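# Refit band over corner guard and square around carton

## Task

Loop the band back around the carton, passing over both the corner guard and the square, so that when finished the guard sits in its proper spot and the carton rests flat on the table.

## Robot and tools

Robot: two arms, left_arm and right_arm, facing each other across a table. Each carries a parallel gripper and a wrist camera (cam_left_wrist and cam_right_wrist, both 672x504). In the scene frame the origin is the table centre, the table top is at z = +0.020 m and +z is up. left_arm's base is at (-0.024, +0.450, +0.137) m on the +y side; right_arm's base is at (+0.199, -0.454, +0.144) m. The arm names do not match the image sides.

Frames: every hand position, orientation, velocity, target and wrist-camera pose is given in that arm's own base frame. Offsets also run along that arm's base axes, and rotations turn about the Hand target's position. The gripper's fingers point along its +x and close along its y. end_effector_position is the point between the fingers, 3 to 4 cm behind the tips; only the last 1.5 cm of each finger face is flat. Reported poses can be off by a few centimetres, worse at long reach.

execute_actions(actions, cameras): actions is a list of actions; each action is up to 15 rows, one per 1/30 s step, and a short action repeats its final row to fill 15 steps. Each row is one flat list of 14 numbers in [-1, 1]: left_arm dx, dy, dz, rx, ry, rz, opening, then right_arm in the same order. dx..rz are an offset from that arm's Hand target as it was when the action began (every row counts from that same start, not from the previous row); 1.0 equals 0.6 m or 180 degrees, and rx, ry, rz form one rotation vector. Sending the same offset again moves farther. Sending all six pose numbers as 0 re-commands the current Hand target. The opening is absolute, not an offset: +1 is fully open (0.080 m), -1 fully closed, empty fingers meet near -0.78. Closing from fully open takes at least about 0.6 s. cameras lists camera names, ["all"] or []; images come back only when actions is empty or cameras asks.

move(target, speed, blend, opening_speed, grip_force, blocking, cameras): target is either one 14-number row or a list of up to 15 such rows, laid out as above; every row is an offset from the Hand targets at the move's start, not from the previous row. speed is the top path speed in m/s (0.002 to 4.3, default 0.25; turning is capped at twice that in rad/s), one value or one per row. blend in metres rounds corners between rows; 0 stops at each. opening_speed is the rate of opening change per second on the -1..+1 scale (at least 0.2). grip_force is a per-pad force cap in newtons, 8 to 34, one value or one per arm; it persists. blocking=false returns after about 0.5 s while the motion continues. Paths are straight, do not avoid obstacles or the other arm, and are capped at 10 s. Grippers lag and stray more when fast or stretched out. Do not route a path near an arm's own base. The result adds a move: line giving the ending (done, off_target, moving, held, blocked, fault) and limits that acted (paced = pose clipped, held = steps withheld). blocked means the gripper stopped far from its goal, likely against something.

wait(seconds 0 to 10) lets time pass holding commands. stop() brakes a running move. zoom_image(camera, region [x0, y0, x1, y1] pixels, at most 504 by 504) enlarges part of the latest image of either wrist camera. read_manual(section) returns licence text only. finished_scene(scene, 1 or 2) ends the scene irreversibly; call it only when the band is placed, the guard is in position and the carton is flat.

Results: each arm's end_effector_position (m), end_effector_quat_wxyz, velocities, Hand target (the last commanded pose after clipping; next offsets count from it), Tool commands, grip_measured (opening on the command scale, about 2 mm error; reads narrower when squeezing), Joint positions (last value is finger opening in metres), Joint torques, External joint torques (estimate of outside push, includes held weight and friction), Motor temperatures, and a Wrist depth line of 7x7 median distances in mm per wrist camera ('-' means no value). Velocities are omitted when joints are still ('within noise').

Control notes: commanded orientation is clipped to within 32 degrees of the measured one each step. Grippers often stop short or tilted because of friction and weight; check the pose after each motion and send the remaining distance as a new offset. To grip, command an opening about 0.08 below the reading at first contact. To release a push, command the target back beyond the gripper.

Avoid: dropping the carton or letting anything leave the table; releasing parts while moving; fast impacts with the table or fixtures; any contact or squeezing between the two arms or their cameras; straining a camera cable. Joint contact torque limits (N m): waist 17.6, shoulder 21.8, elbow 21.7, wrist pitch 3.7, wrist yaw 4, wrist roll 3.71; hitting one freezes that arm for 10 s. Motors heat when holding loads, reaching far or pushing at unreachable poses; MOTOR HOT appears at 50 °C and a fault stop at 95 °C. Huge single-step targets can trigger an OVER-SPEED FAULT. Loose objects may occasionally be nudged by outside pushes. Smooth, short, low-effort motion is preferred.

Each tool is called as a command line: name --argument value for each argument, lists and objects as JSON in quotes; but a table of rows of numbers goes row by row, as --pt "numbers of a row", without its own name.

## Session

execute_actions --actions '[]'

Scene clock: 0.00 s.
left_arm: end_effector_position=(+0.4104, +0.0661, +0.1269) grip_measured=+1.000 end_effector_quat_wxyz=(+0.922, -0.154, +0.356, -0.010) | right_arm: end_effector_position=(+0.2297, -0.0583, +0.1794) grip_measured=+1.000 end_effector_quat_wxyz=(+0.659, +0.449, +0.343, -0.497)
Joint positions: left_arm=[0.279 1.6 0.972 -0.137 0.336 -0.089 0.08] | right_arm=[-0.033 1.176 1.063 -1.153 0.344 1.427 0.08]
Joint velocities: within noise
Joint torques (N m): no reading
External joint torques (N m): no reading
Motor temperatures (°C): left_arm=[26 30 27 33 31 27] | right_arm=[26 30 31 33 30 28]
Heat: left arm: hottest wrist pitch 33 °C (+0.0 °C/min); right arm: hottest wrist pitch 33 °C (+0.0 °C/min).
Wrist depth (mm): cam_left_wrist=[349 362 397 437 481 494 583 / 325 342 364 400 450 491 541 / - 324 347 374 407 442 492 / 285 303 324 347 378 399 454 / - - 305 324 349 364 83 / - - 285 303 325 341 87 / - - 150 159 183 319 -] | cam_right_wrist=[1447 1375 1294 1243 1177 1118 1069 / 1410 1341 1287 1223 1177 1107 1059 / 448 429 402 387 376 353 1039 / 451 430 406 383 368 351 335 / 450 79 395 382 365 106 332 / - 79 395 373 355 94 - / - 405 394 371 352 340 75]
Hand target: left_arm +0.4126, +0.0664, +0.1331; +0.925, -0.151, +0.347, -0.013 | right_arm +0.2312, -0.0588, +0.1830; +0.663, +0.451, +0.337, -0.493
Tool commands: left_gripper/opening=+1.0 right_gripper/opening=+1.0
camera_calibration:
cam_left_wrist: T_world_to_cam=[[0.149808, -0.942525, 0.298669, -0.0249934], [-0.886694, -0.261715, -0.381154, 0.455198], [0.437414, -0.207728, -0.874939, 0.0181069], [0, 0, 0, 1]] pos_world=[0.399446, 0.0993366, 0.196808]
cam_right_wrist: T_world_to_cam=[[-0.961653, -0.166377, -0.218044, 0.257679], [-0.160464, 0.98603, -0.0446767, 0.130685], [0.222431, -0.00797526, -0.974916, 0.203909], [0, 0, 0, 1]] pos_world=[0.223412, -0.0843616, 0.260818]

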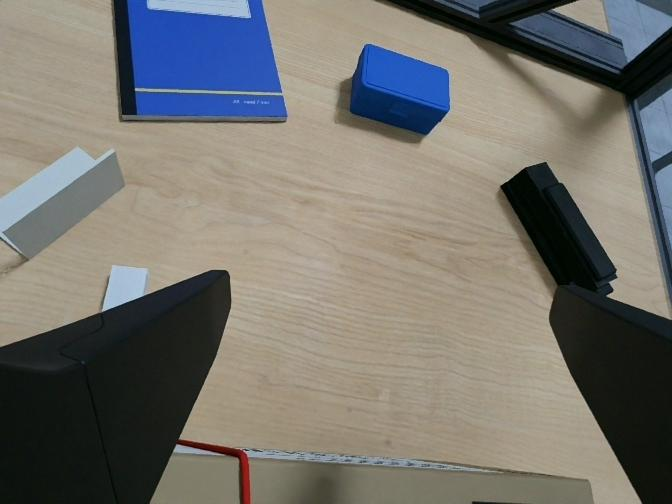

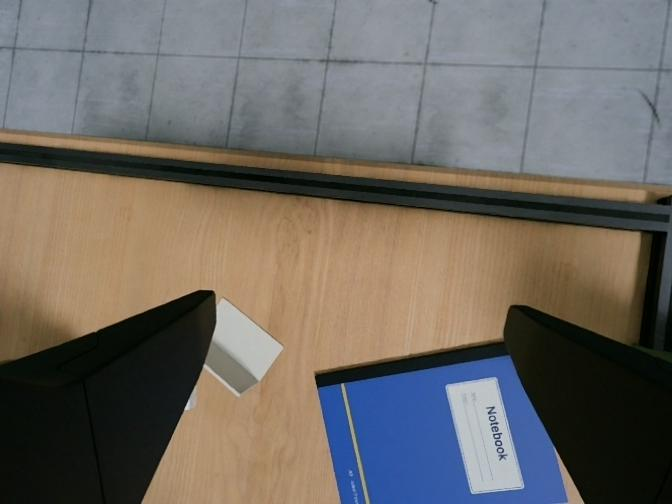

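move --pt "-0.06 -0.02 0.1115 0.03 -0.011 -0.007 1 0.05 0.16 0.0283 -0.0925 -0.0665 0.2775 1" --pt "-0.321 -0.1107 0.1115 0.0946 -0.0338 -0.0211 1 0.0997 0.3197 0.0283 -0.185 -0.1329 0.555 1" --blend '[0.04, 0]' --speed 0.4 --cameras '["all"]'

Scene clock: 5.97 s.
left_arm: end_effector_position=(+0.2208, -0.0015, +0.1988) grip_measured=+1.000 end_effector_quat_wxyz=(+0.952, -0.002, +0.305, -0.004) | right_arm: end_effector_position=(+0.2898, +0.1315, +0.1969) grip_measured=+1.000 end_effector_quat_wxyz=(+0.930, -0.068, +0.300, +0.199)
Joint positions: left_arm=[-0.002 0.598 0.653 -0.675 0.007 -0.002 0.08] | right_arm=[0.431 1.053 0.78 -0.353 0.01 -0.001 0.08]
Joint torques (N m): left_arm=[-0.32 -0.67 5.27 1.64 -0.17 -0.07] | right_arm=[-0.05 -1.96 5.79 1.71 -0.21 -0.11]
External joint torques (N m): left_arm=[-0.32 -0.21 -1.48 0.05 -0.17 -0.08] | right_arm=[-0.04 1.16 -1.1 0.15 -0.21 -0.11]
Heat: left arm: hottest wrist pitch 33 °C (+0.0 °C/min); right arm: hottest wrist pitch 34 °C (+10.1 °C/min).
Wrist depth (mm): cam_left_wrist=[2085 663 685 657 648 654 1945 / 556 574 555 566 577 580 1780 / 509 503 510 510 513 505 526 / 454 292 292 293 299 457 457 / - - 264 265 265 - 83 / - - 363 341 363 371 87 / - 340 345 346 346 347 -] | cam_right_wrist=[1976 2108 712 687 600 1476 1466 / 1757 615 584 400 409 627 618 / 496 518 514 393 363 380 562 / 461 454 467 460 422 478 493 / - 79 409 423 435 106 442 / - 79 378 384 388 94 - / - 332 346 350 352 346 75]
Hand target: left_arm +0.2200, +0.0000, +0.2000; +0.954, +0.000, +0.301, +0.000 | right_arm +0.2910, +0.1331, +0.2000; +0.932, -0.065, +0.294, +0.203
Off the commanded pose: left_arm 0.002 m, 1 deg | right_arm 0.004 m, 1 deg.
move: done
camera_calibration:
cam_left_wrist: T_world_to_cam=[[0.0515958, -0.998432, 0.0217141, -0.00513449], [-0.845351, -0.0552409, -0.531347, 0.317802], [0.531714, 0.0090592, -0.846876, 0.123825], [0, 0, 0, 1]] pos_world=[0.20308, 0.0113075, 0.27384]
cam_right_wrist: T_world_to_cam=[[0.441541, -0.894628, 0.0684229, -0.0163832], [-0.727571, -0.401628, -0.556179, 0.40153], [0.525054, 0.195793, -0.828241, 0.0656684], [0, 0, 0, 1]] pos_world=[0.264896, 0.133751, 0.278833]

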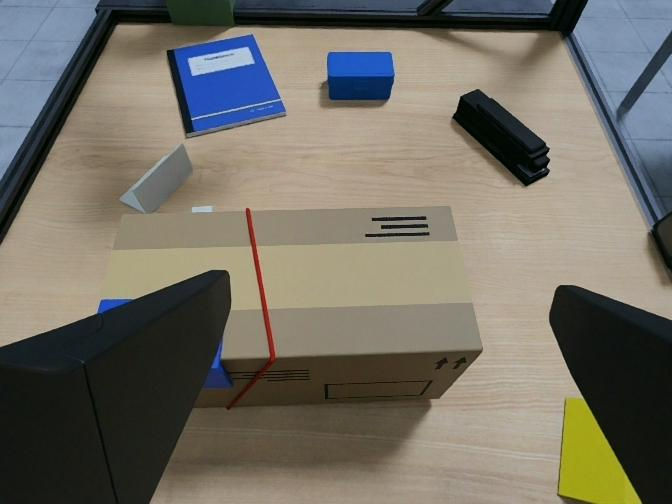

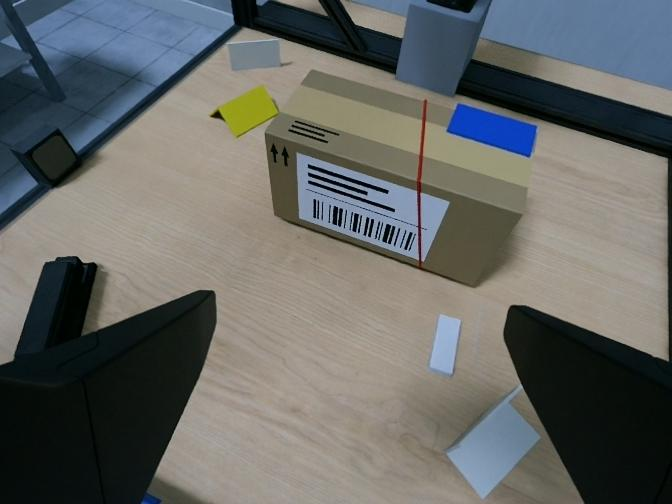

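zoom_image --camera "cam_left_wrist" --region '[60, 180, 500, 430]'

zoom_image --camera "cam_right_wrist" --region '[250, 60, 550, 290]'

Scaled by 1.145 from the camera's 672x504 image, which has a finer 960x720 frame.

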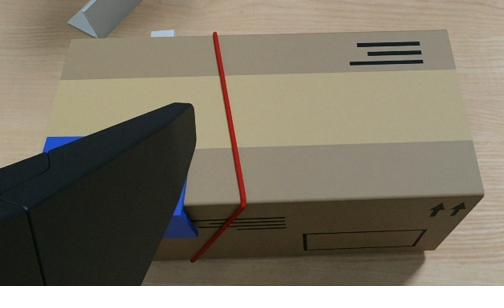

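Scaled by 1.680 from the camera's 672x504 image, which has a finer 960x720 frame.

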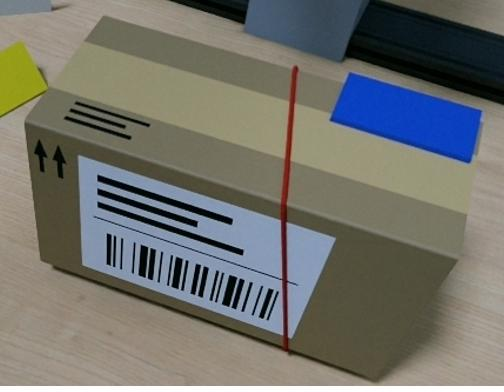

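move --target '[0.1187, 0.0832, -0.155, -0.0445, 0.3033, 0.0856, -0.4, 0, 0, 0, 0, 0, 0, 1]' --speed 0.25 --cameras '["cam_left_wrist"]'

Scene clock: 17.13 s.
left_arm: end_effector_position=(+0.2875, +0.0465, +0.1039) grip_measured=-0.398 end_effector_quat_wxyz=(+0.695, -0.104, +0.705, +0.098) | right_arm: end_effector_position=(+0.2898, +0.1315, +0.1969) grip_measured=+1.000 end_effector_quat_wxyz=(+0.930, -0.068, +0.300, +0.199)
Joint positions: left_arm=[0.164 1.669 1.253 -1.169 0.007 -0.123 0.017] | right_arm=[0.431 1.053 0.78 -0.353 0.01 -0.001 0.08]
Joint torques (N m): left_arm=[0 -5.89 5.85 0.34 -0.12 -0.1] | right_arm=[-0.04 -2.24 5.72 1.7 -0.25 -0.14]
External joint torques (N m): left_arm=[-0.04 0.46 0.25 0.03 -0.11 -0.1] | right_arm=[-0.05 0.85 -1.11 0.16 -0.24 -0.14]
Heat: left arm: hottest wrist pitch 34 °C (+3.5 °C/min); right arm: hottest wrist pitch 36 °C (+10.5 °C/min).
Wrist depth (mm): cam_left_wrist=[- 122 121 121 120 119 119 / 127 127 128 128 128 127 126 / 287 135 135 137 136 136 134 / 307 304 303 300 148 146 145 / 331 328 - - - 313 314 / - - - 358 - - - / - - - - - - -] | cam_right_wrist=[1925 2069 714 683 592 730 184 / 1757 597 587 401 406 623 610 / 502 517 516 392 365 379 560 / 459 458 466 459 424 477 494 / - 79 411 422 437 106 441 / - 79 378 384 387 94 - / - 333 345 349 351 - 75]
Hand target: left_arm +0.2912, +0.0499, +0.1070; +0.699, -0.103, +0.700, +0.103 | right_arm +0.2910, +0.1331, +0.2000; +0.932, -0.065, +0.294, +0.203
Off the commanded pose: left_arm 0.006 m, 1 deg | right_arm 0.004 m, 1 deg.
move: done
camera_calibration:
cam_left_wrist: T_world_to_cam=[[0.327097, -0.944409, -0.0331615, -0.0346423], [-0.864633, -0.313259, 0.392782, 0.247894], [-0.381335, -0.0998054, -0.919033, 0.282689], [0, 0, 0, 1]] pos_world=[0.333468, 0.0731523, 0.161284]
Images, in order (width x height): cam_left_wrist 672x504.

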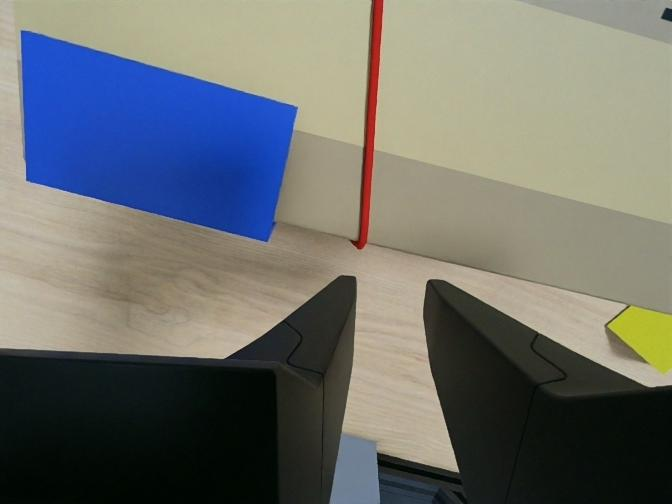

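move --target '[0.003, 0.0085, -0.0708, 0, 0, 0, -0.4, 0, 0, 0, 0, 0, 0, 1]' --speed 0.1 --cameras '["cam_left_wrist"]'

Scene clock: 21.13 s.
left_arm: end_effector_position=(+0.2926, +0.0533, +0.0656) grip_measured=-0.398 end_effector_quat_wxyz=(+0.698, -0.108, +0.700, +0.102) | right_arm: end_effector_position=(+0.2898, +0.1315, +0.1969) grip_measured=+1.000 end_effector_quat_wxyz=(+0.930, -0.068, +0.300, +0.199)
Joint positions: left_arm=[0.184 1.72 1.153 -1.008 0.007 -0.114 0.017] | right_arm=[0.431 1.053 0.78 -0.353 0.01 -0.001 0.08]
Joint torques (N m): left_arm=[0.15 -6.29 4.32 0.8 -0.12 0.12] | right_arm=[0.01 -2.04 5.82 1.73 -0.21 -0.17]
External joint torques (N m): left_arm=[0.16 0.23 -1.07 0.48 -0.12 0.12] | right_arm=[0.03 1.05 -1.05 0.17 -0.21 -0.17]
Heat: left arm: hottest wrist pitch 34 °C (+2.8 °C/min); right arm: hottest wrist pitch 36 °C (+8.5 °C/min).
Wrist depth (mm): cam_left_wrist=[- - - 87 87 87 - / - 91 - 91 91 - 90 / - 95 95 - - 96 98 / - 105 101 104 106 103 105 / 283 281 - - 109 - 112 / - - - 306 - - - / - - - 330 - - -] | cam_right_wrist=[2031 2069 696 677 286 282 1604 / 1743 601 586 402 396 629 606 / 510 518 512 393 365 526 547 / 459 458 465 460 424 472 494 / 381 79 411 422 431 106 444 / - 79 379 382 388 94 - / - 332 345 351 354 344 75]
Hand target: left_arm +0.2930, +0.0550, +0.0645; +0.699, -0.103, +0.700, +0.103 | right_arm +0.2910, +0.1331, +0.2000; +0.932, -0.065, +0.294, +0.203
Off the commanded pose: left_arm 0.002 m, 1 deg | right_arm 0.004 m, 1 deg.
move: done
camera_calibration:
cam_left_wrist: T_world_to_cam=[[0.337519, -0.940798, -0.0313197, -0.0344074], [-0.865358, -0.323205, 0.383007, 0.270953], [-0.370454, -0.102169, -0.923214, 0.247232], [0, 0, 0, 1]] pos_world=[0.337673, 0.0804626, 0.123393]
Images, in order (width x height): cam_left_wrist 672x504.

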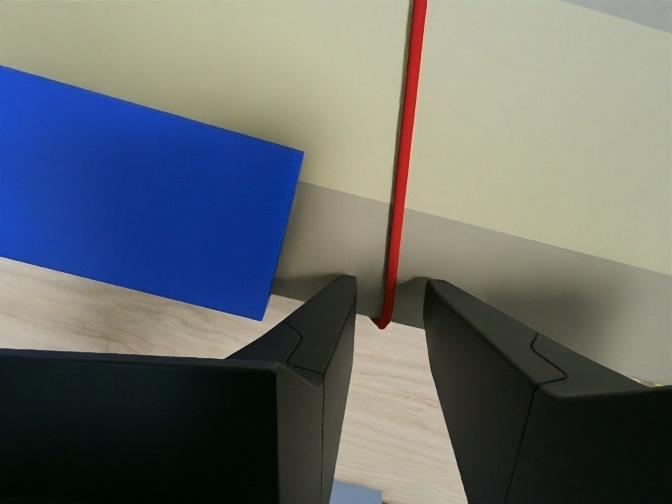

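move --pt "0 0 -0.0133 0 0 0 -0.4 0 0 0 0 0 0 1" --pt "0 0 -0.014 0 0 0 -1 0 0 0 0 0 0 1" --speed 0.04 --cameras '["cam_left_wrist"]'

Scene clock: 24.83 s.
left_arm: end_effector_position=(+0.2931, +0.0567, +0.0607) grip_measured=-0.771 end_effector_quat_wxyz=(+0.701, -0.106, +0.697, +0.108) | right_arm: end_effector_position=(+0.2898, +0.1315, +0.1969) grip_measured=+1.000 end_effector_quat_wxyz=(+0.930, -0.068, +0.300, +0.199)
Joint positions: left_arm=[0.19 1.723 1.137 -0.979 -0.002 -0.114 0] | right_arm=[0.431 1.053 0.78 -0.353 0.01 -0.001 0.08]
Joint torques (N m): left_arm=[-0.1 -5.45 3.55 1.13 0.03 0.06] | right_arm=[0.16 -2.01 5.75 1.7 -0.22 -0.12]
External joint torques (N m): left_arm=[-0.11 1.16 -1.89 0.78 0.04 0.06] | right_arm=[0.16 1.1 -1.11 0.15 -0.22 -0.12]
Heat: left arm: hottest wrist pitch 34 °C (+2.4 °C/min); right arm: hottest wrist pitch 37 °C (+9.7 °C/min).
Wrist depth (mm): cam_left_wrist=[- - - 85 - - - / - - - 90 89 - 87 / - - 94 - - - 93 / - - 99 - 101 99 101 / 279 280 105 - - - 107 / - - - - - - - / - - - - - - -] | cam_right_wrist=[1994 2128 698 667 289 280 - / 1771 615 586 402 398 617 608 / 499 517 514 390 365 379 541 / 455 458 466 456 422 474 493 / - 79 411 422 435 106 444 / - 79 378 386 388 94 - / - 331 345 350 352 - 75]
Hand target: left_arm +0.2930, +0.0550, +0.0561; +0.699, -0.103, +0.700, +0.103 | right_arm +0.2910, +0.1331, +0.2000; +0.932, -0.065, +0.294, +0.203
Off the commanded pose: left_arm 0.005 m, 1 deg | right_arm 0.004 m, 1 deg.
move: done
camera_calibration:
cam_left_wrist: T_world_to_cam=[[0.34364, -0.938295, -0.0389117, -0.0330329], [-0.866067, -0.332664, 0.373179, 0.27565], [-0.363097, -0.0945393, -0.926943, 0.240968], [0, 0, 0, 1]] pos_world=[0.337577, 0.083485, 0.119212]
Images, in order (width x height): cam_left_wrist 672x504.

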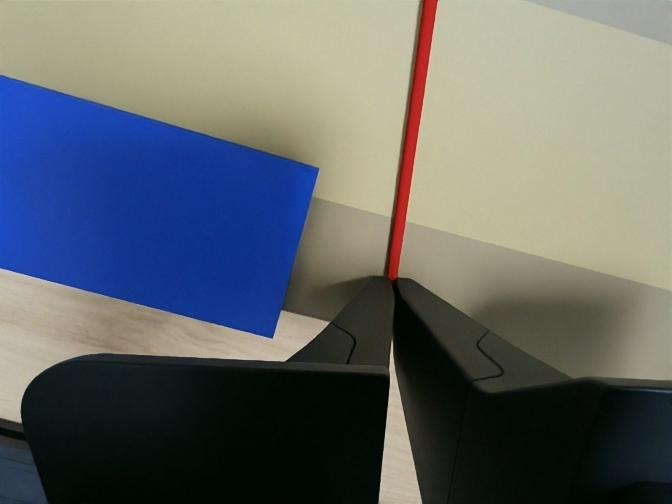

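move --pt "0 0 0.0267 0 0 0 -1 0 0 0 0 0 0 1" --pt "-0.0545 0.0133 0.0515 0 0 0 -1 0 0 0 0 0 0 1" --pt "-0.0658 0.1307 0.0515 0 0 -0.064 -1 0 0 0 0 0 0 1" --speed '[0.04, 0.05, 0.06]' --blend '[0.003, 0.005, 0]' --cameras '["all"]'

zoom_image --camera "cam_right_wrist" --region '[250, 60, 550, 290]'

Scene clock: 31.07 s.
left_arm: end_effector_position=(+0.2567, +0.1292, +0.0838) grip_measured=-0.771 end_effector_quat_wxyz=(+0.710, -0.032, +0.703, +0.028) | right_arm: end_effector_position=(+0.2898, +0.1315, +0.1969) grip_measured=+1.000 end_effector_quat_wxyz=(+0.930, -0.068, +0.300, +0.199)
Joint positions: left_arm=[0.471 1.655 1.156 -1.066 0.009 0.386 0] | right_arm=[0.431 1.053 0.78 -0.353 0.01 -0.001 0.08]
Joint torques (N m): left_arm=[0.9 -6.38 5.56 -0.57 -0.19 0.1] | right_arm=[0.03 -2.03 5.88 1.71 -0.26 -0.14]
External joint torques (N m): left_arm=[0.89 -0.21 0 -0.92 -0.21 0.1] | right_arm=[0.03 1.07 -0.95 0.17 -0.26 -0.14]
Motor temperatures (°C): left_arm=[26 32 30 34 30 27] | right_arm=[26 31 34 38 30 28]
Heat: left arm: hottest wrist pitch 34 °C (+1.9 °C/min); right arm: hottest wrist pitch 38 °C (+9.7 °C/min).
Wrist depth (mm): cam_left_wrist=[230 229 226 102 102 103 102 / 244 244 236 106 106 - 110 / 261 260 258 116 110 113 115 / 279 278 277 275 274 272 271 / 301 300 293 - - 293 292 / - - - - - - - / - - - - - - -] | cam_right_wrist=[1994 2108 714 677 595 329 291 / 1757 613 586 401 408 627 657 / 503 518 514 390 364 380 560 / 453 459 467 459 422 476 496 / 405 79 409 424 433 106 443 / - 79 378 384 386 94 - / - 333 346 351 354 349 75]
Hand target: left_arm +0.2535, +0.1334, +0.0870; +0.706, -0.032, +0.706, +0.032 | right_arm +0.2910, +0.1331, +0.2000; +0.932, -0.065, +0.294, +0.203
Off the commanded pose: left_arm 0.006 m, 1 deg | right_arm 0.004 m, 1 deg.
move: done
camera_calibration:
cam_left_wrist: T_world_to_cam=[[0.131236, -0.990846, -0.0316336, 0.109039], [-0.918984, -0.133562, 0.370986, 0.247644], [-0.371815, -0.0196158, -0.9281, 0.248713], [0, 0, 0, 1]] pos_world=[0.305747, 0.145995, 0.142407]
cam_right_wrist: T_world_to_cam=[[0.441541, -0.894628, 0.0684229, -0.0163832], [-0.727571, -0.401628, -0.556179, 0.40153], [0.525054, 0.195793, -0.828241, 0.0656684], [0, 0, 0, 1]] pos_world=[0.264896, 0.133751, 0.278833]

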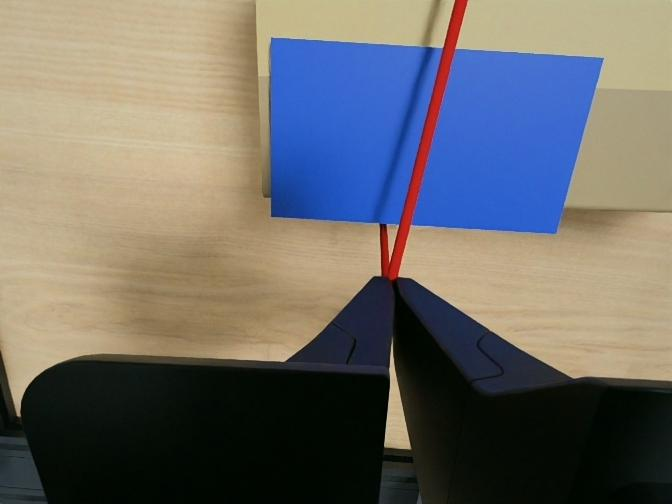

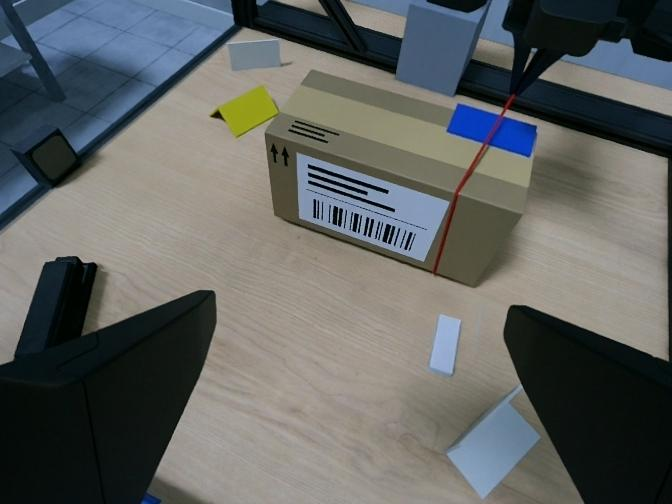

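Scaled by 1.680 from the camera's 672x504 image, which has a finer 960x720 frame.

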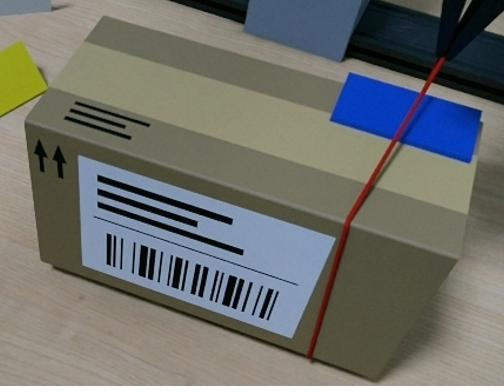

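move --pt "0.0017 -0.0332 0 0 0 0 -1 0 0 0 0 0 0 1" --pt "0.0475 -0.0282 0 0 0 0 -1 0 0 0 0 0 0 1" --speed 0.05 --blend '[0.004, 0]' --cameras '["all"]'

zoom_image --camera "cam_right_wrist" --region '[250, 60, 550, 290]'

Scene clock: 36.43 s.
left_arm: end_effector_position=(+0.2807, +0.1133, +0.0824) grip_measured=-0.771 end_effector_quat_wxyz=(+0.705, -0.035, +0.708, +0.027) | right_arm: end_effector_position=(+0.2898, +0.1315, +0.1969) grip_measured=+1.000 end_effector_quat_wxyz=(+0.930, -0.068, +0.300, +0.199)
Joint positions: left_arm=[0.388 1.724 1.229 -1.083 0.009 0.3 0] | right_arm=[0.431 1.053 0.78 -0.353 0.01 -0.001 0.08]
Joint torques (N m): left_arm=[-0.14 -6.91 6.13 0.03 -0.19 -0.1] | right_arm=[0.01 -2.06 5.84 1.71 -0.2 -0.13]
External joint torques (N m): left_arm=[-0.1 -0.16 0.57 -0.29 -0.21 -0.1] | right_arm=[0.01 1.04 -0.97 0.18 -0.2 -0.14]
Heat: left arm: hottest wrist pitch 34 °C (+1.6 °C/min); right arm: hottest wrist pitch 38 °C (+8.2 °C/min).
Wrist depth (mm): cam_left_wrist=[227 226 101 101 101 100 100 / 241 241 106 - 107 105 108 / 258 257 113 111 112 115 113 / 277 277 120 119 119 120 123 / 299 298 292 - - 293 292 / - - - - - - - / - - - - - - -] | cam_right_wrist=[1959 2128 705 696 605 262 281 / 1785 615 584 403 410 618 618 / 499 518 515 393 365 380 563 / 454 457 469 460 422 475 494 / - 79 409 423 434 106 441 / - 79 378 384 384 94 - / - 332 347 349 351 347 75]
Hand target: left_arm +0.2820, +0.1165, +0.0870; +0.706, -0.032, +0.706, +0.032 | right_arm +0.2910, +0.1331, +0.2000; +0.932, -0.065, +0.294, +0.203
Off the commanded pose: left_arm 0.006 m, 1 deg | right_arm 0.004 m, 1 deg.
move: done
camera_calibration:
cam_left_wrist: T_world_to_cam=[[0.133931, -0.99061, -0.0274792, 0.0889602], [-0.913571, -0.134165, 0.38391, 0.265563], [-0.383992, -0.0263134, -0.922961, 0.259704], [0, 0, 0, 1]] pos_world=[0.330421, 0.130588, 0.140188]
cam_right_wrist: T_world_to_cam=[[0.441541, -0.894628, 0.0684229, -0.0163832], [-0.727571, -0.401628, -0.556179, 0.40153], [0.525054, 0.195793, -0.828241, 0.0656684], [0, 0, 0, 1]] pos_world=[0.264896, 0.133751, 0.278833]

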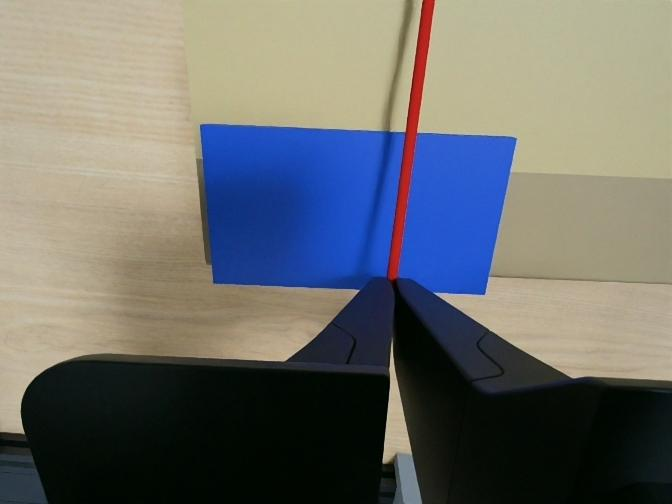

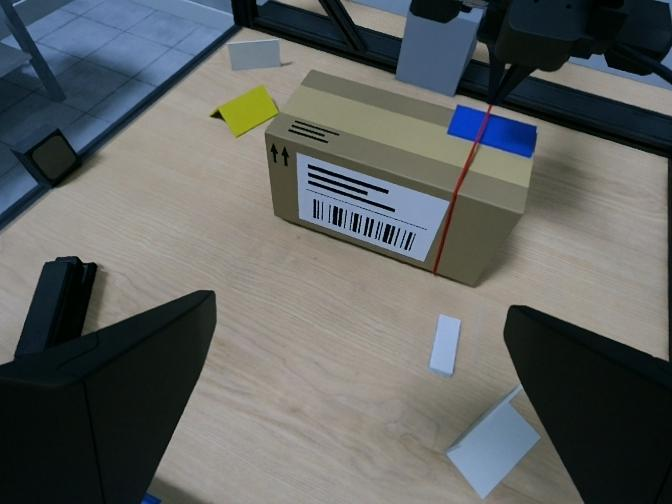

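Scaled by 1.680 from the camera's 672x504 image, which has a finer 960x720 frame.

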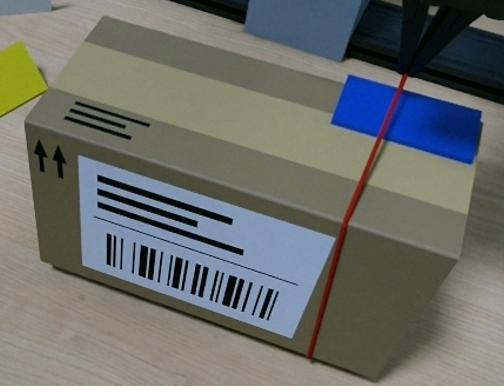

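move --target '[0, 0.005, -0.0408, 0, 0, 0, -1, 0, 0, 0, 0, 0, 0, 1]' --speed 0.04 --cameras '["cam_left_wrist"]'

Scene clock: 39.33 s.
left_arm: end_effector_position=(+0.2844, +0.1158, +0.0658) grip_measured=-0.771 end_effector_quat_wxyz=(+0.709, -0.033, +0.703, +0.029) | right_arm: end_effector_position=(+0.2898, +0.1315, +0.1969) grip_measured=+1.000 end_effector_quat_wxyz=(+0.930, -0.068, +0.300, +0.199)
Joint positions: left_arm=[0.391 1.747 1.187 -1.005 0.009 0.303 0] | right_arm=[0.431 1.053 0.78 -0.353 0.01 -0.001 0.08]
Joint torques (N m): left_arm=[0.44 -6.13 3.7 0.72 -0.19 0.1] | right_arm=[0 -2.11 5.85 1.71 -0.21 -0.14]
External joint torques (N m): left_arm=[0.43 0.66 -1.76 0.37 -0.21 0.1] | right_arm=[0 1.03 -0.99 0.17 -0.21 -0.14]
Heat: left arm: hottest shoulder 33 °C (+4.6 °C/min); right arm: hottest wrist pitch 39 °C (+9.2 °C/min).
Wrist depth (mm): cam_left_wrist=[213 213 89 88 88 88 86 / 227 226 - 92 92 - 90 / 242 242 96 - 96 97 99 / 260 259 101 103 - 103 106 / 279 282 110 - - 272 275 / - - - - - - - / - - - - - - -] | cam_right_wrist=[2031 2108 709 692 584 273 294 / 1785 615 586 401 411 603 601 / 497 520 514 391 364 526 556 / 454 457 463 461 425 478 494 / - 79 410 422 426 106 440 / - 79 380 384 389 94 - / - 331 348 351 352 345 75]
Hand target: left_arm +0.2820, +0.1195, +0.0625; +0.706, -0.032, +0.706, +0.032 | right_arm +0.2910, +0.1331, +0.2000; +0.932, -0.065, +0.294, +0.203
Off the commanded pose: left_arm 0.006 m, 1 deg | right_arm 0.004 m, 1 deg.
move: done
camera_calibration:
cam_left_wrist: T_world_to_cam=[[0.134328, -0.990454, -0.0309202, 0.0905849], [-0.918382, -0.136152, 0.371532, 0.278087], [-0.372196, -0.0215108, -0.927905, 0.242399], [0, 0, 0, 1]] pos_world=[0.333442, 0.132797, 0.124406]
Images, in order (width x height): cam_left_wrist 672x504.

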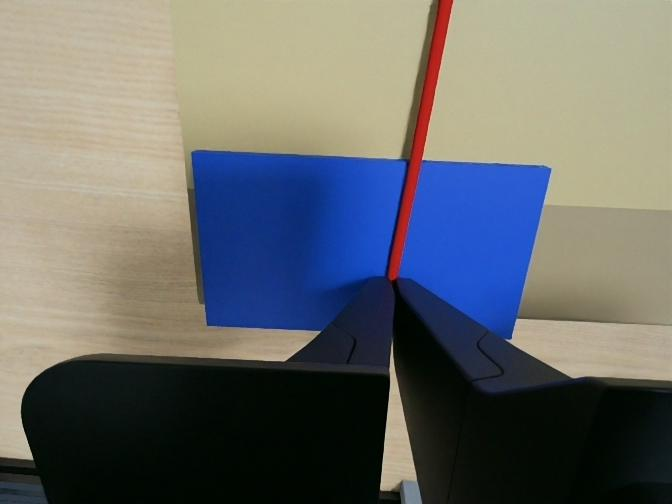

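move --pt "0 0 -0.0033 0 0 0 -1 0 0 0 0 0 0 1" --pt "0 0 0.0008 0 0 0 -0.4 0 0 0 0 0 0 1" --speed 0.04 --opening_speed 0.8 --cameras '["cam_left_wrist"]'

Scene clock: 43.40 s.
left_arm: end_effector_position=(+0.2839, +0.1156, +0.0651) grip_measured=-0.403 end_effector_quat_wxyz=(+0.709, -0.033, +0.704, +0.029) | right_arm: end_effector_position=(+0.2898, +0.1315, +0.1969) grip_measured=+1.000 end_effector_quat_wxyz=(+0.930, -0.068, +0.300, +0.199)
Joint positions: left_arm=[0.391 1.747 1.184 -1.003 0.009 0.303 0.017] | right_arm=[0.431 1.053 0.78 -0.353 0.01 -0.001 0.08]
Joint torques (N m): left_arm=[0.42 -6.16 4.31 0.5 -0.2 0.12] | right_arm=[-0.1 -2.1 5.79 1.68 -0.24 -0.13]
External joint torques (N m): left_arm=[0.49 0.54 -1.06 0.18 -0.23 0.12] | right_arm=[-0.1 0.99 -1.08 0.13 -0.24 -0.14]
Heat: left arm: hottest shoulder 33 °C (+4.1 °C/min); right arm: hottest wrist pitch 39 °C (+8.3 °C/min).
Wrist depth (mm): cam_left_wrist=[214 - 89 88 88 88 86 / 226 226 - 92 92 - 90 / 242 - 96 - 96 97 99 / 259 259 101 103 - 103 106 / 279 278 - - 106 272 274 / - - - 302 - - - / - - - 324 - - -] | cam_right_wrist=[1942 2088 703 692 332 272 296 / 1771 598 617 404 407 389 608 / 503 518 511 390 364 380 562 / 460 457 467 458 422 476 496 / - 79 409 424 429 106 441 / - 79 376 382 385 94 - / - 333 346 350 352 347 75]
Hand target: left_arm +0.2820, +0.1195, +0.0630; +0.706, -0.032, +0.706, +0.032 | right_arm +0.2910, +0.1331, +0.2000; +0.932, -0.065, +0.294, +0.203
Off the commanded pose: left_arm 0.005 m, 1 deg | right_arm 0.004 m, 1 deg.
move: done
camera_calibration:
cam_left_wrist: T_world_to_cam=[[0.134203, -0.990483, -0.0305394, 0.090523], [-0.917877, -0.135862, 0.372885, 0.277574], [-0.373486, -0.0220108, -0.927375, 0.241804], [0, 0, 0, 1]] pos_world=[0.33294, 0.132696, 0.123504]
Images, in order (width x height): cam_left_wrist 672x504.

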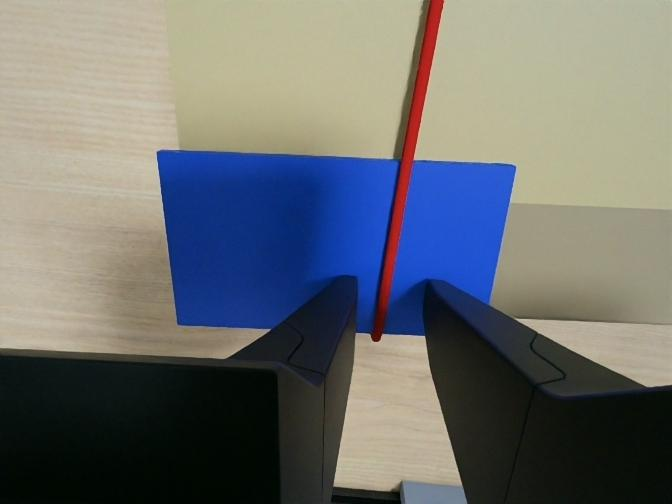

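move --pt "0 0 0.0667 0 0 0 -0.4 0 0 0 0 0 0 1" --pt "0.0143 0.1072 0.0667 0 0 0 -1 0 0 0 0 0 0 1" --speed '[0.08, 0.15]' --cameras '["all"]'

zoom_image --camera "cam_right_wrist" --region '[250, 60, 550, 290]'

Scene clock: 50.43 s.
left_arm: end_effector_position=(+0.2873, +0.1813, +0.1006) grip_measured=-0.775 end_effector_quat_wxyz=(+0.702, -0.036, +0.710, +0.032) | right_arm: end_effector_position=(+0.2898, +0.1315, +0.1969) grip_measured=+1.000 end_effector_quat_wxyz=(+0.930, -0.068, +0.300, +0.199)
Joint positions: left_arm=[0.563 1.852 1.459 -1.19 0 0.466 0] | right_arm=[0.431 1.053 0.78 -0.353 0.01 -0.001 0.08]
Joint torques (N m): left_arm=[-0.07 -7.3 6.06 0.36 -0.09 0.11] | right_arm=[0.02 -1.98 5.87 1.71 -0.18 -0.11]
External joint torques (N m): left_arm=[-0.08 0.53 0.39 0.06 -0.11 0.11] | right_arm=[0.01 1.15 -1.03 0.15 -0.18 -0.11]
Heat: left arm: hottest shoulder 33 °C (+3.6 °C/min); right arm: hottest wrist pitch 40 °C (+8.3 °C/min).
Wrist depth (mm): cam_left_wrist=[243 242 241 239 147 116 114 / 259 258 256 255 136 123 122 / 273 276 275 273 132 129 128 / - 296 294 293 138 135 134 / 320 321 313 - - 314 314 / - - - - - - - / - - - - - - -] | cam_right_wrist=[2049 2108 703 685 601 707 248 / 1743 606 584 401 407 623 605 / 502 517 515 393 364 380 565 / 460 458 466 459 422 476 494 / - 79 409 422 436 106 443 / - 79 378 384 386 94 - / - 331 347 348 352 - 75]
Hand target: left_arm +0.2906, +0.1838, +0.1030; +0.706, -0.032, +0.706, +0.032 | right_arm +0.2910, +0.1331, +0.2000; +0.932, -0.065, +0.294, +0.203
Off the commanded pose: left_arm 0.005 m, 1 deg | right_arm 0.004 m, 1 deg.
move: done
camera_calibration:
cam_left_wrist: T_world_to_cam=[[0.142754, -0.989201, -0.0332013, 0.153755], [-0.909664, -0.144348, 0.389455, 0.273958], [-0.390042, -0.0253945, -0.920447, 0.282121], [0, 0, 0, 1]] pos_world=[0.337299, 0.198804, 0.158088]
cam_right_wrist: T_world_to_cam=[[0.441541, -0.894628, 0.0684229, -0.0163832], [-0.727571, -0.401628, -0.556179, 0.40153], [0.525054, 0.195793, -0.828241, 0.0656684], [0, 0, 0, 1]] pos_world=[0.264896, 0.133751, 0.278833]

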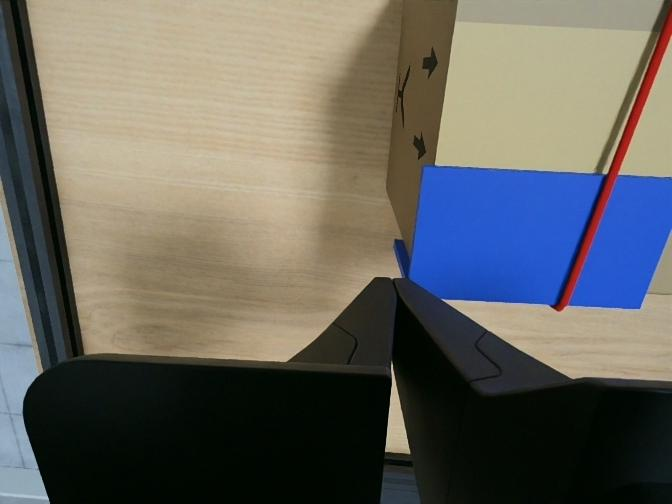

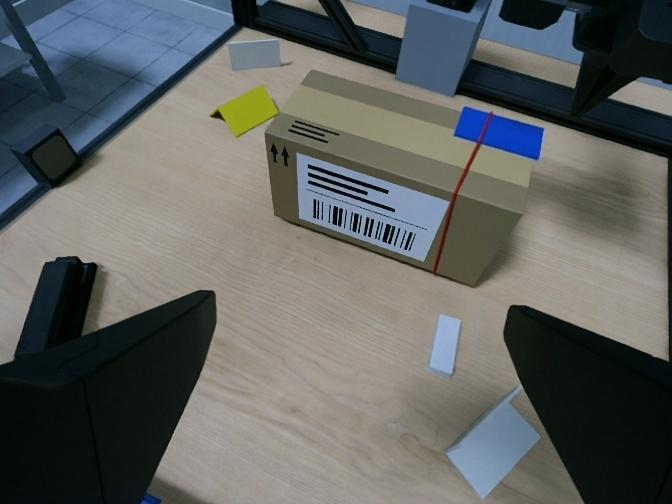

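Scaled by 1.680 from the camera's 672x504 image, which has a finer 960x720 frame.

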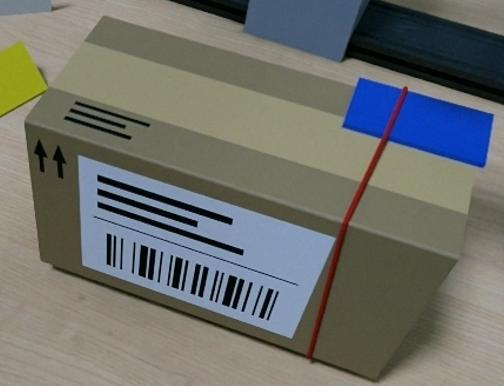

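move --pt "0.003 0 -0.0842 0 0 0 -1 0 0 0 0 0 0 1" --pt "0.0037 -0.0133 -0.0842 0 0 0 -1 0 0 0 0 0 0 1" --speed '[0.08, 0.03]' --cameras '["cam_left_wrist"]'

Scene clock: 54.17 s.
left_arm: end_effector_position=(+0.2903, +0.1782, +0.0496) grip_measured=-0.776 end_effector_quat_wxyz=(+0.701, -0.037, +0.711, +0.034) | right_arm: end_effector_position=(+0.2898, +0.1315, +0.1969) grip_measured=+1.000 end_effector_quat_wxyz=(+0.930, -0.068, +0.300, +0.199)
Joint positions: left_arm=[0.549 1.904 1.319 -1 -0.003 0.449 0] | right_arm=[0.431 1.053 0.78 -0.353 0.01 -0.001 0.08]
Joint torques (N m): left_arm=[-0.36 -9.56 4.03 0.74 0.03 -0.11] | right_arm=[-0.07 -2.04 5.93 1.69 -0.23 -0.13]
External joint torques (N m): left_arm=[-0.41 -1.75 -1.3 0.44 0.02 -0.11] | right_arm=[-0.06 1.06 -0.92 0.14 -0.23 -0.14]
Heat: left arm: hottest shoulder 34 °C (+4.4 °C/min); right arm: hottest wrist pitch 40 °C (+7.8 °C/min).
Wrist depth (mm): cam_left_wrist=[197 196 195 192 152 - - / 210 209 208 208 127 - - / 225 224 222 221 119 - - / 243 241 240 238 - - - / 263 261 256 - - 89 - / - - - - - - - / - - - - - - -] | cam_right_wrist=[2031 2088 709 685 600 325 273 / 1814 600 582 403 406 384 270 / 495 520 515 390 365 379 566 / 463 458 463 462 424 475 493 / - 79 410 422 434 106 441 / - 79 378 384 386 94 - / - 333 346 349 351 343 75]
Hand target: left_arm +0.2928, +0.1759, +0.0525; +0.706, -0.032, +0.706, +0.032 | right_arm +0.2910, +0.1331, +0.2000; +0.932, -0.065, +0.294, +0.203
Off the commanded pose: left_arm 0.004 m, 1 deg | right_arm 0.004 m, 1 deg.
move: done
camera_calibration:
cam_left_wrist: T_world_to_cam=[[0.145586, -0.988703, -0.0356551, 0.147758], [-0.908031, -0.147842, 0.391947, 0.296086], [-0.392791, -0.0246863, -0.919296, 0.236887], [0, 0, 0, 1]] pos_world=[0.34039, 0.195711, 0.106987]
Images, in order (width x height): cam_left_wrist 672x504.

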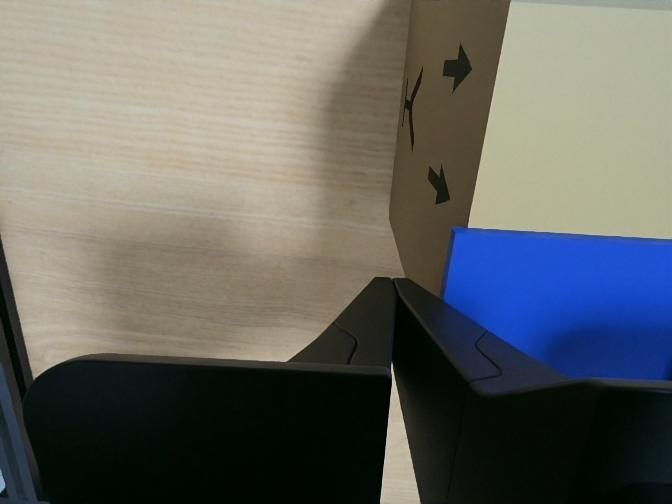

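move --target '[0.0015, -0.0117, 0, 0, 0, 0, -1, 0, 0, 0, 0, 0, 0, 1]' --speed 0.03 --cameras '["cam_left_wrist"]'

Scene clock: 55.57 s.
left_arm: end_effector_position=(+0.2908, +0.1736, +0.0490) grip_measured=-0.776 end_effector_quat_wxyz=(+0.701, -0.037, +0.712, +0.036) | right_arm: end_effector_position=(+0.2898, +0.1315, +0.1969) grip_measured=+1.000 end_effector_quat_wxyz=(+0.930, -0.068, +0.300, +0.199)
Joint positions: left_arm=[0.535 1.898 1.308 -0.996 -0.006 0.432 0] | right_arm=[0.431 1.053 0.78 -0.353 0.01 -0.001 0.08]
Joint torques (N m): left_arm=[-0.8 -9.85 3.93 0.63 0.15 -0.09] | right_arm=[0.03 -2.11 5.86 1.69 -0.22 -0.15]
External joint torques (N m): left_arm=[-0.81 -2.08 -1.37 0.35 0.13 -0.09] | right_arm=[0.01 1.03 -1.07 0.12 -0.22 -0.15]
Heat: left arm: hottest shoulder 34 °C (+4.3 °C/min); right arm: hottest wrist pitch 40 °C (+7.6 °C/min).
Wrist depth (mm): cam_left_wrist=[197 196 195 192 138 - - / 210 210 208 207 105 - - / 225 224 223 221 118 - - / 242 241 240 238 115 - - / 262 261 256 - - 88 - / - - - - - - - / - - - - - - -] | cam_right_wrist=[2031 2149 705 679 600 319 273 / 1757 598 589 401 404 354 269 / 500 517 515 391 367 378 562 / 454 457 464 462 423 478 494 / 385 79 410 422 434 106 440 / - 79 375 384 386 94 - / - 332 347 349 350 344 75]
Hand target: left_arm +0.2937, +0.1688, +0.0525; +0.706, -0.032, +0.706, +0.032 | right_arm +0.2910, +0.1331, +0.2000; +0.932, -0.065, +0.294, +0.203
Off the commanded pose: left_arm 0.007 m, 1 deg | right_arm 0.004 m, 1 deg.
move: done
camera_calibration:
cam_left_wrist: T_world_to_cam=[[0.148545, -0.988148, -0.0386941, 0.142318], [-0.90695, -0.151726, 0.392963, 0.296447], [-0.394177, -0.023279, -0.91874, 0.236601], [0, 0, 0, 1]] pos_world=[0.340984, 0.191118, 0.106389]
Images, in order (width x height): cam_left_wrist 672x504.

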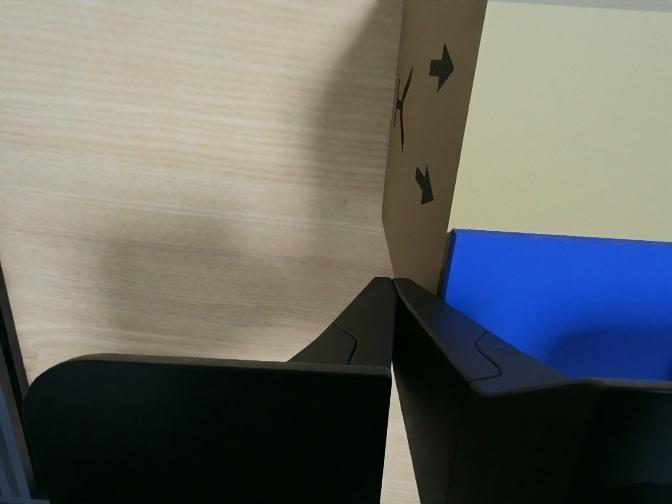

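move --pt "-0.004 0.03 0 0 0 0 -1 0 0 0 0 0 0 1" --pt "-0.004 0.03 0.0842 0 0 0 -1 0 0 0 0 0 0 1" --speed '[0.06, 0.12]' --blend '[0.003, 0]' --cameras '["all"]'

zoom_image --camera "cam_right_wrist" --region '[250, 60, 550, 290]'

Scene clock: 59.70 s.
left_arm: end_effector_position=(+0.2871, +0.1861, +0.0957) grip_measured=-0.776 end_effector_quat_wxyz=(+0.697, -0.040, +0.715, +0.032) | right_arm: end_effector_position=(+0.2898, +0.1315, +0.1969) grip_measured=+1.000 end_effector_quat_wxyz=(+0.930, -0.068, +0.300, +0.199)
Joint positions: left_arm=[0.574 1.876 1.471 -1.193 -0.003 0.472 0] | right_arm=[0.431 1.053 0.78 -0.353 0.01 -0.001 0.08]
Joint torques (N m): left_arm=[-0.1 -9.53 5.87 0.39 0.13 0.08] | right_arm=[0.06 -2 5.74 1.68 -0.21 -0.13]
External joint torques (N m): left_arm=[-0.15 -1.69 0.28 0.09 0.11 0.08] | right_arm=[0.05 1.18 -1.16 0.12 -0.21 -0.13]
Heat: left arm: hottest shoulder 35 °C (+5.0 °C/min); right arm: hottest wrist pitch 40 °C (+7.0 °C/min).
Wrist depth (mm): cam_left_wrist=[237 236 235 234 195 110 108 / 252 252 251 250 158 119 118 / 267 270 269 268 176 122 123 / 289 291 291 289 134 134 129 / 304 316 309 - - 311 314 / - - - - - - - / - - - - - - -] | cam_right_wrist=[1959 2088 719 696 600 665 259 / 1771 597 582 402 408 618 600 / 503 518 514 391 365 380 560 / 454 458 466 458 425 475 492 / 383 79 410 424 426 106 439 / - 79 378 383 386 94 - / - 331 345 350 352 347 75]
Hand target: left_arm +0.2913, +0.1868, +0.1030; +0.706, -0.032, +0.706, +0.032 | right_arm +0.2910, +0.1331, +0.2000; +0.932, -0.065, +0.294, +0.203
Off the commanded pose: left_arm 0.008 m, 2 deg | right_arm 0.004 m, 1 deg.
move: done
camera_calibration:
cam_left_wrist: T_world_to_cam=[[0.14675, -0.988731, -0.0295921, 0.15674], [-0.903224, -0.146136, 0.403523, 0.273423], [-0.4033, -0.0324887, -0.914491, 0.282193], [0, 0, 0, 1]] pos_world=[0.337769, 0.204098, 0.152368]
cam_right_wrist: T_world_to_cam=[[0.441541, -0.894628, 0.0684229, -0.0163832], [-0.727571, -0.401628, -0.556179, 0.40153], [0.525054, 0.195793, -0.828241, 0.0656684], [0, 0, 0, 1]] pos_world=[0.264896, 0.133751, 0.278833]

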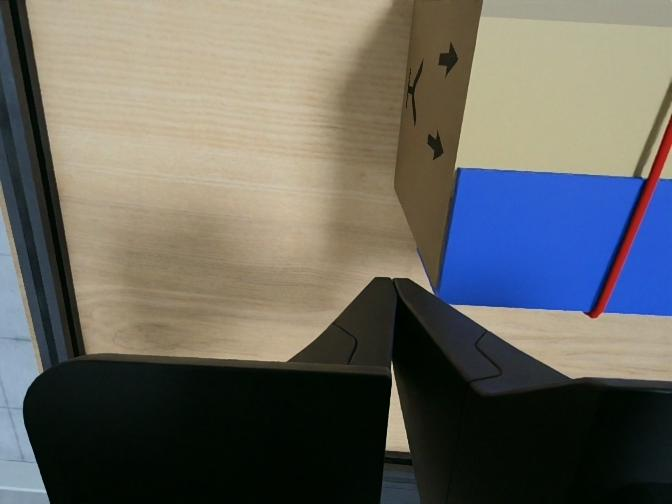

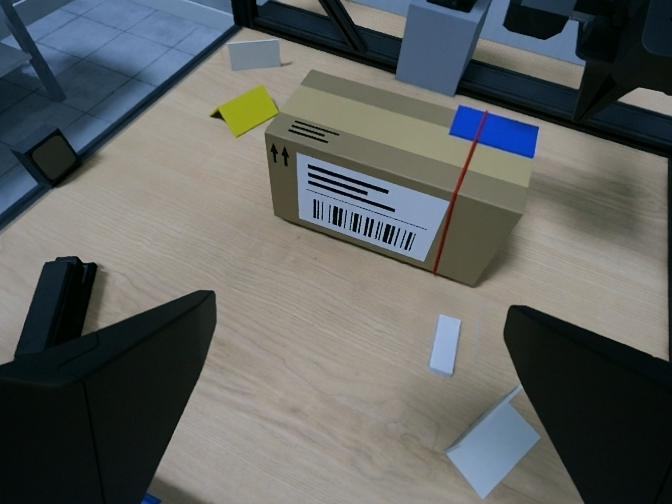

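Scaled by 1.680 from the camera's 672x504 image, which has a finer 960x720 frame.

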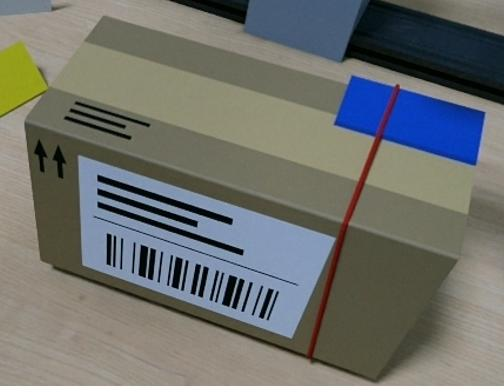

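move --target '[-0.1247, -0.1363, 0, 0.0225, -0.249, 0, 1, 0, 0, 0, 0, 0, 0, 1]' --speed 0.2 --cameras '["cam_left_wrist"]'

zoom_image --camera "cam_left_wrist" --region '[200, 0, 620, 340]'

Scene clock: 65.40 s.
left_arm: end_effector_position=(+0.2152, +0.1059, +0.1005) grip_measured=+0.998 end_effector_quat_wxyz=(+0.919, -0.022, +0.390, +0.044) | right_arm: end_effector_position=(+0.2898, +0.1315, +0.1969) grip_measured=+1.000 end_effector_quat_wxyz=(+0.930, -0.068, +0.300, +0.199)
Joint positions: left_arm=[0.713 0.91 0.471 -0.466 0.415 0.467 0.08] | right_arm=[0.431 1.053 0.78 -0.353 0.01 -0.001 0.08]
Joint torques (N m): left_arm=[0.2 -2.54 5.25 2.06 0.41 -0.1] | right_arm=[0.06 -2.06 5.7 1.67 -0.2 -0.11]
External joint torques (N m): left_arm=[0.2 -0.65 -1.32 0.79 0.19 -0.1] | right_arm=[0.05 1.05 -1.16 0.12 -0.2 -0.11]
Heat: left arm: hottest shoulder 36 °C (+5.1 °C/min); right arm: hottest wrist pitch 41 °C (+7.1 °C/min).
Wrist depth (mm): cam_left_wrist=[1455 389 390 204 398 392 392 / 354 360 355 189 189 189 189 / 333 334 329 169 174 175 176 / 312 311 304 183 174 170 173 / - - 289 288 286 286 83 / - - 275 276 275 275 87 / - 257 260 260 260 261 -] | cam_right_wrist=[1976 2088 709 696 592 687 1401 / 1757 613 613 402 407 620 620 / 497 517 514 393 366 523 566 / 454 459 466 458 422 476 494 / 383 79 410 422 434 106 440 / - 79 378 383 386 94 - / - 333 345 351 354 - 75]
Hand target: left_arm +0.2165, +0.1051, +0.1030; +0.923, -0.017, +0.382, +0.042 | right_arm +0.2910, +0.1331, +0.2000; +0.932, -0.065, +0.294, +0.203
Off the commanded pose: left_arm 0.003 m, 1 deg | right_arm 0.004 m, 1 deg.
move: done
camera_calibration:
cam_left_wrist: T_world_to_cam=[[0.157707, -0.987433, 0.0102175, 0.081668], [-0.917431, -0.150339, -0.3684, 0.275932], [0.365307, 0.0487257, -0.929611, 0.0825768], [0, 0, 0, 1]] pos_world=[0.210103, 0.118101, 0.177583]
Images, in order (width x height): cam_left_wrist 672x504.

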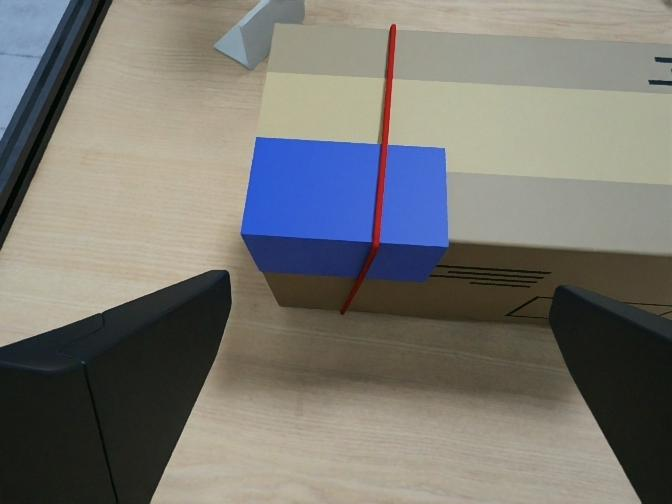

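Scaled by 1.200 from the camera's 672x504 image, which has a finer 960x720 frame.

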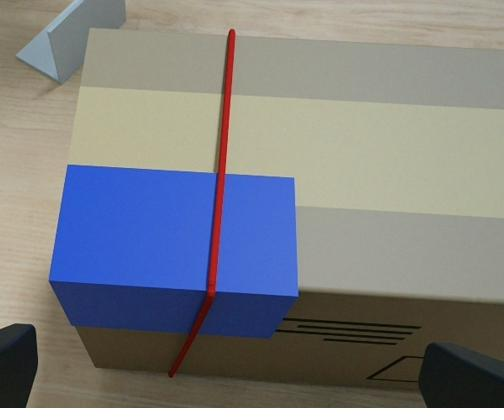

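move --target '[0.2792, 0.0225, 0.0033, -0.0225, 0.249, 0, -0.4, 0, 0, 0, 0, 0, 0, 1]' --speed 0.22 --cameras '["cam_left_wrist"]'

Scene clock: 73.03 s.
left_arm: end_effector_position=(+0.3811, +0.1157, +0.1032) grip_measured=-0.398 end_effector_quat_wxyz=(+0.703, -0.036, +0.709, +0.029) | right_arm: end_effector_position=(+0.2898, +0.1315, +0.1969) grip_measured=+1.000 end_effector_quat_wxyz=(+0.930, -0.068, +0.300, +0.199)
Joint positions: left_arm=[0.298 2.08 1.79 -1.292 0.007 0.207 0.017] | right_arm=[0.431 1.053 0.78 -0.353 0.01 -0.001 0.08]
Joint torques (N m): left_arm=[0.02 -9.08 6.09 0.39 -0.14 -0.11] | right_arm=[0.08 -2.02 5.72 1.65 -0.2 -0.15]
External joint torques (N m): left_arm=[-0.09 0.29 0.4 0.06 -0.15 -0.11] | right_arm=[0.11 1.13 -1.17 0.1 -0.21 -0.15]
Heat: left arm: hottest shoulder 35 °C (+4.1 °C/min); right arm: hottest wrist pitch 41 °C (+6.1 °C/min).
Wrist depth (mm): cam_left_wrist=[242 241 241 239 239 238 237 / 259 258 256 256 255 254 253 / 277 276 193 196 180 189 195 / 297 297 143 142 142 143 139 / 322 320 - - 149 150 152 / - - - 166 - - - / - - - 388 - - -] | cam_right_wrist=[1959 2108 705 685 243 196 190 / 1757 613 587 402 395 194 193 / 502 517 514 392 365 375 560 / 454 457 465 458 423 477 497 / - 79 411 422 435 106 442 / - 79 380 384 386 94 - / - 332 346 349 353 348 75]
Hand target: left_arm +0.3840, +0.1186, +0.1050; +0.706, -0.032, +0.706, +0.032 | right_arm +0.2910, +0.1331, +0.2000; +0.932, -0.065, +0.294, +0.203
Off the commanded pose: left_arm 0.004 m, 1 deg | right_arm 0.004 m, 1 deg.
move: done
camera_calibration:
cam_left_wrist: T_world_to_cam=[[0.136777, -0.990177, -0.0290031, 0.0774956], [-0.911464, -0.137264, 0.387804, 0.348766], [-0.387976, -0.0266076, -0.921285, 0.318892], [0, 0, 0, 1]] pos_world=[0.43101, 0.133092, 0.160785]
Images, in order (width x height): cam_left_wrist 672x504.

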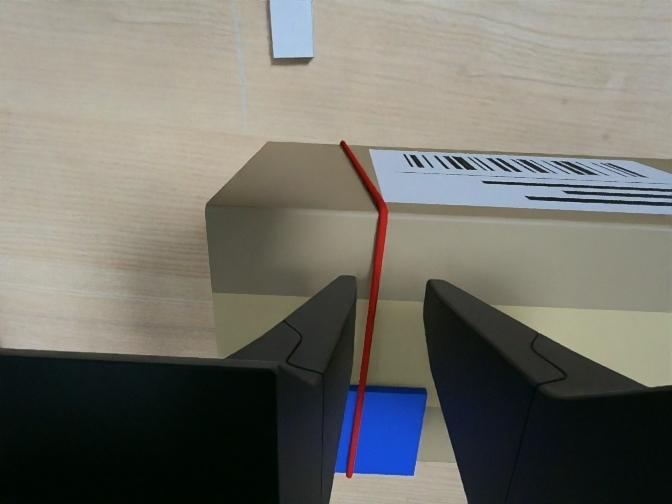

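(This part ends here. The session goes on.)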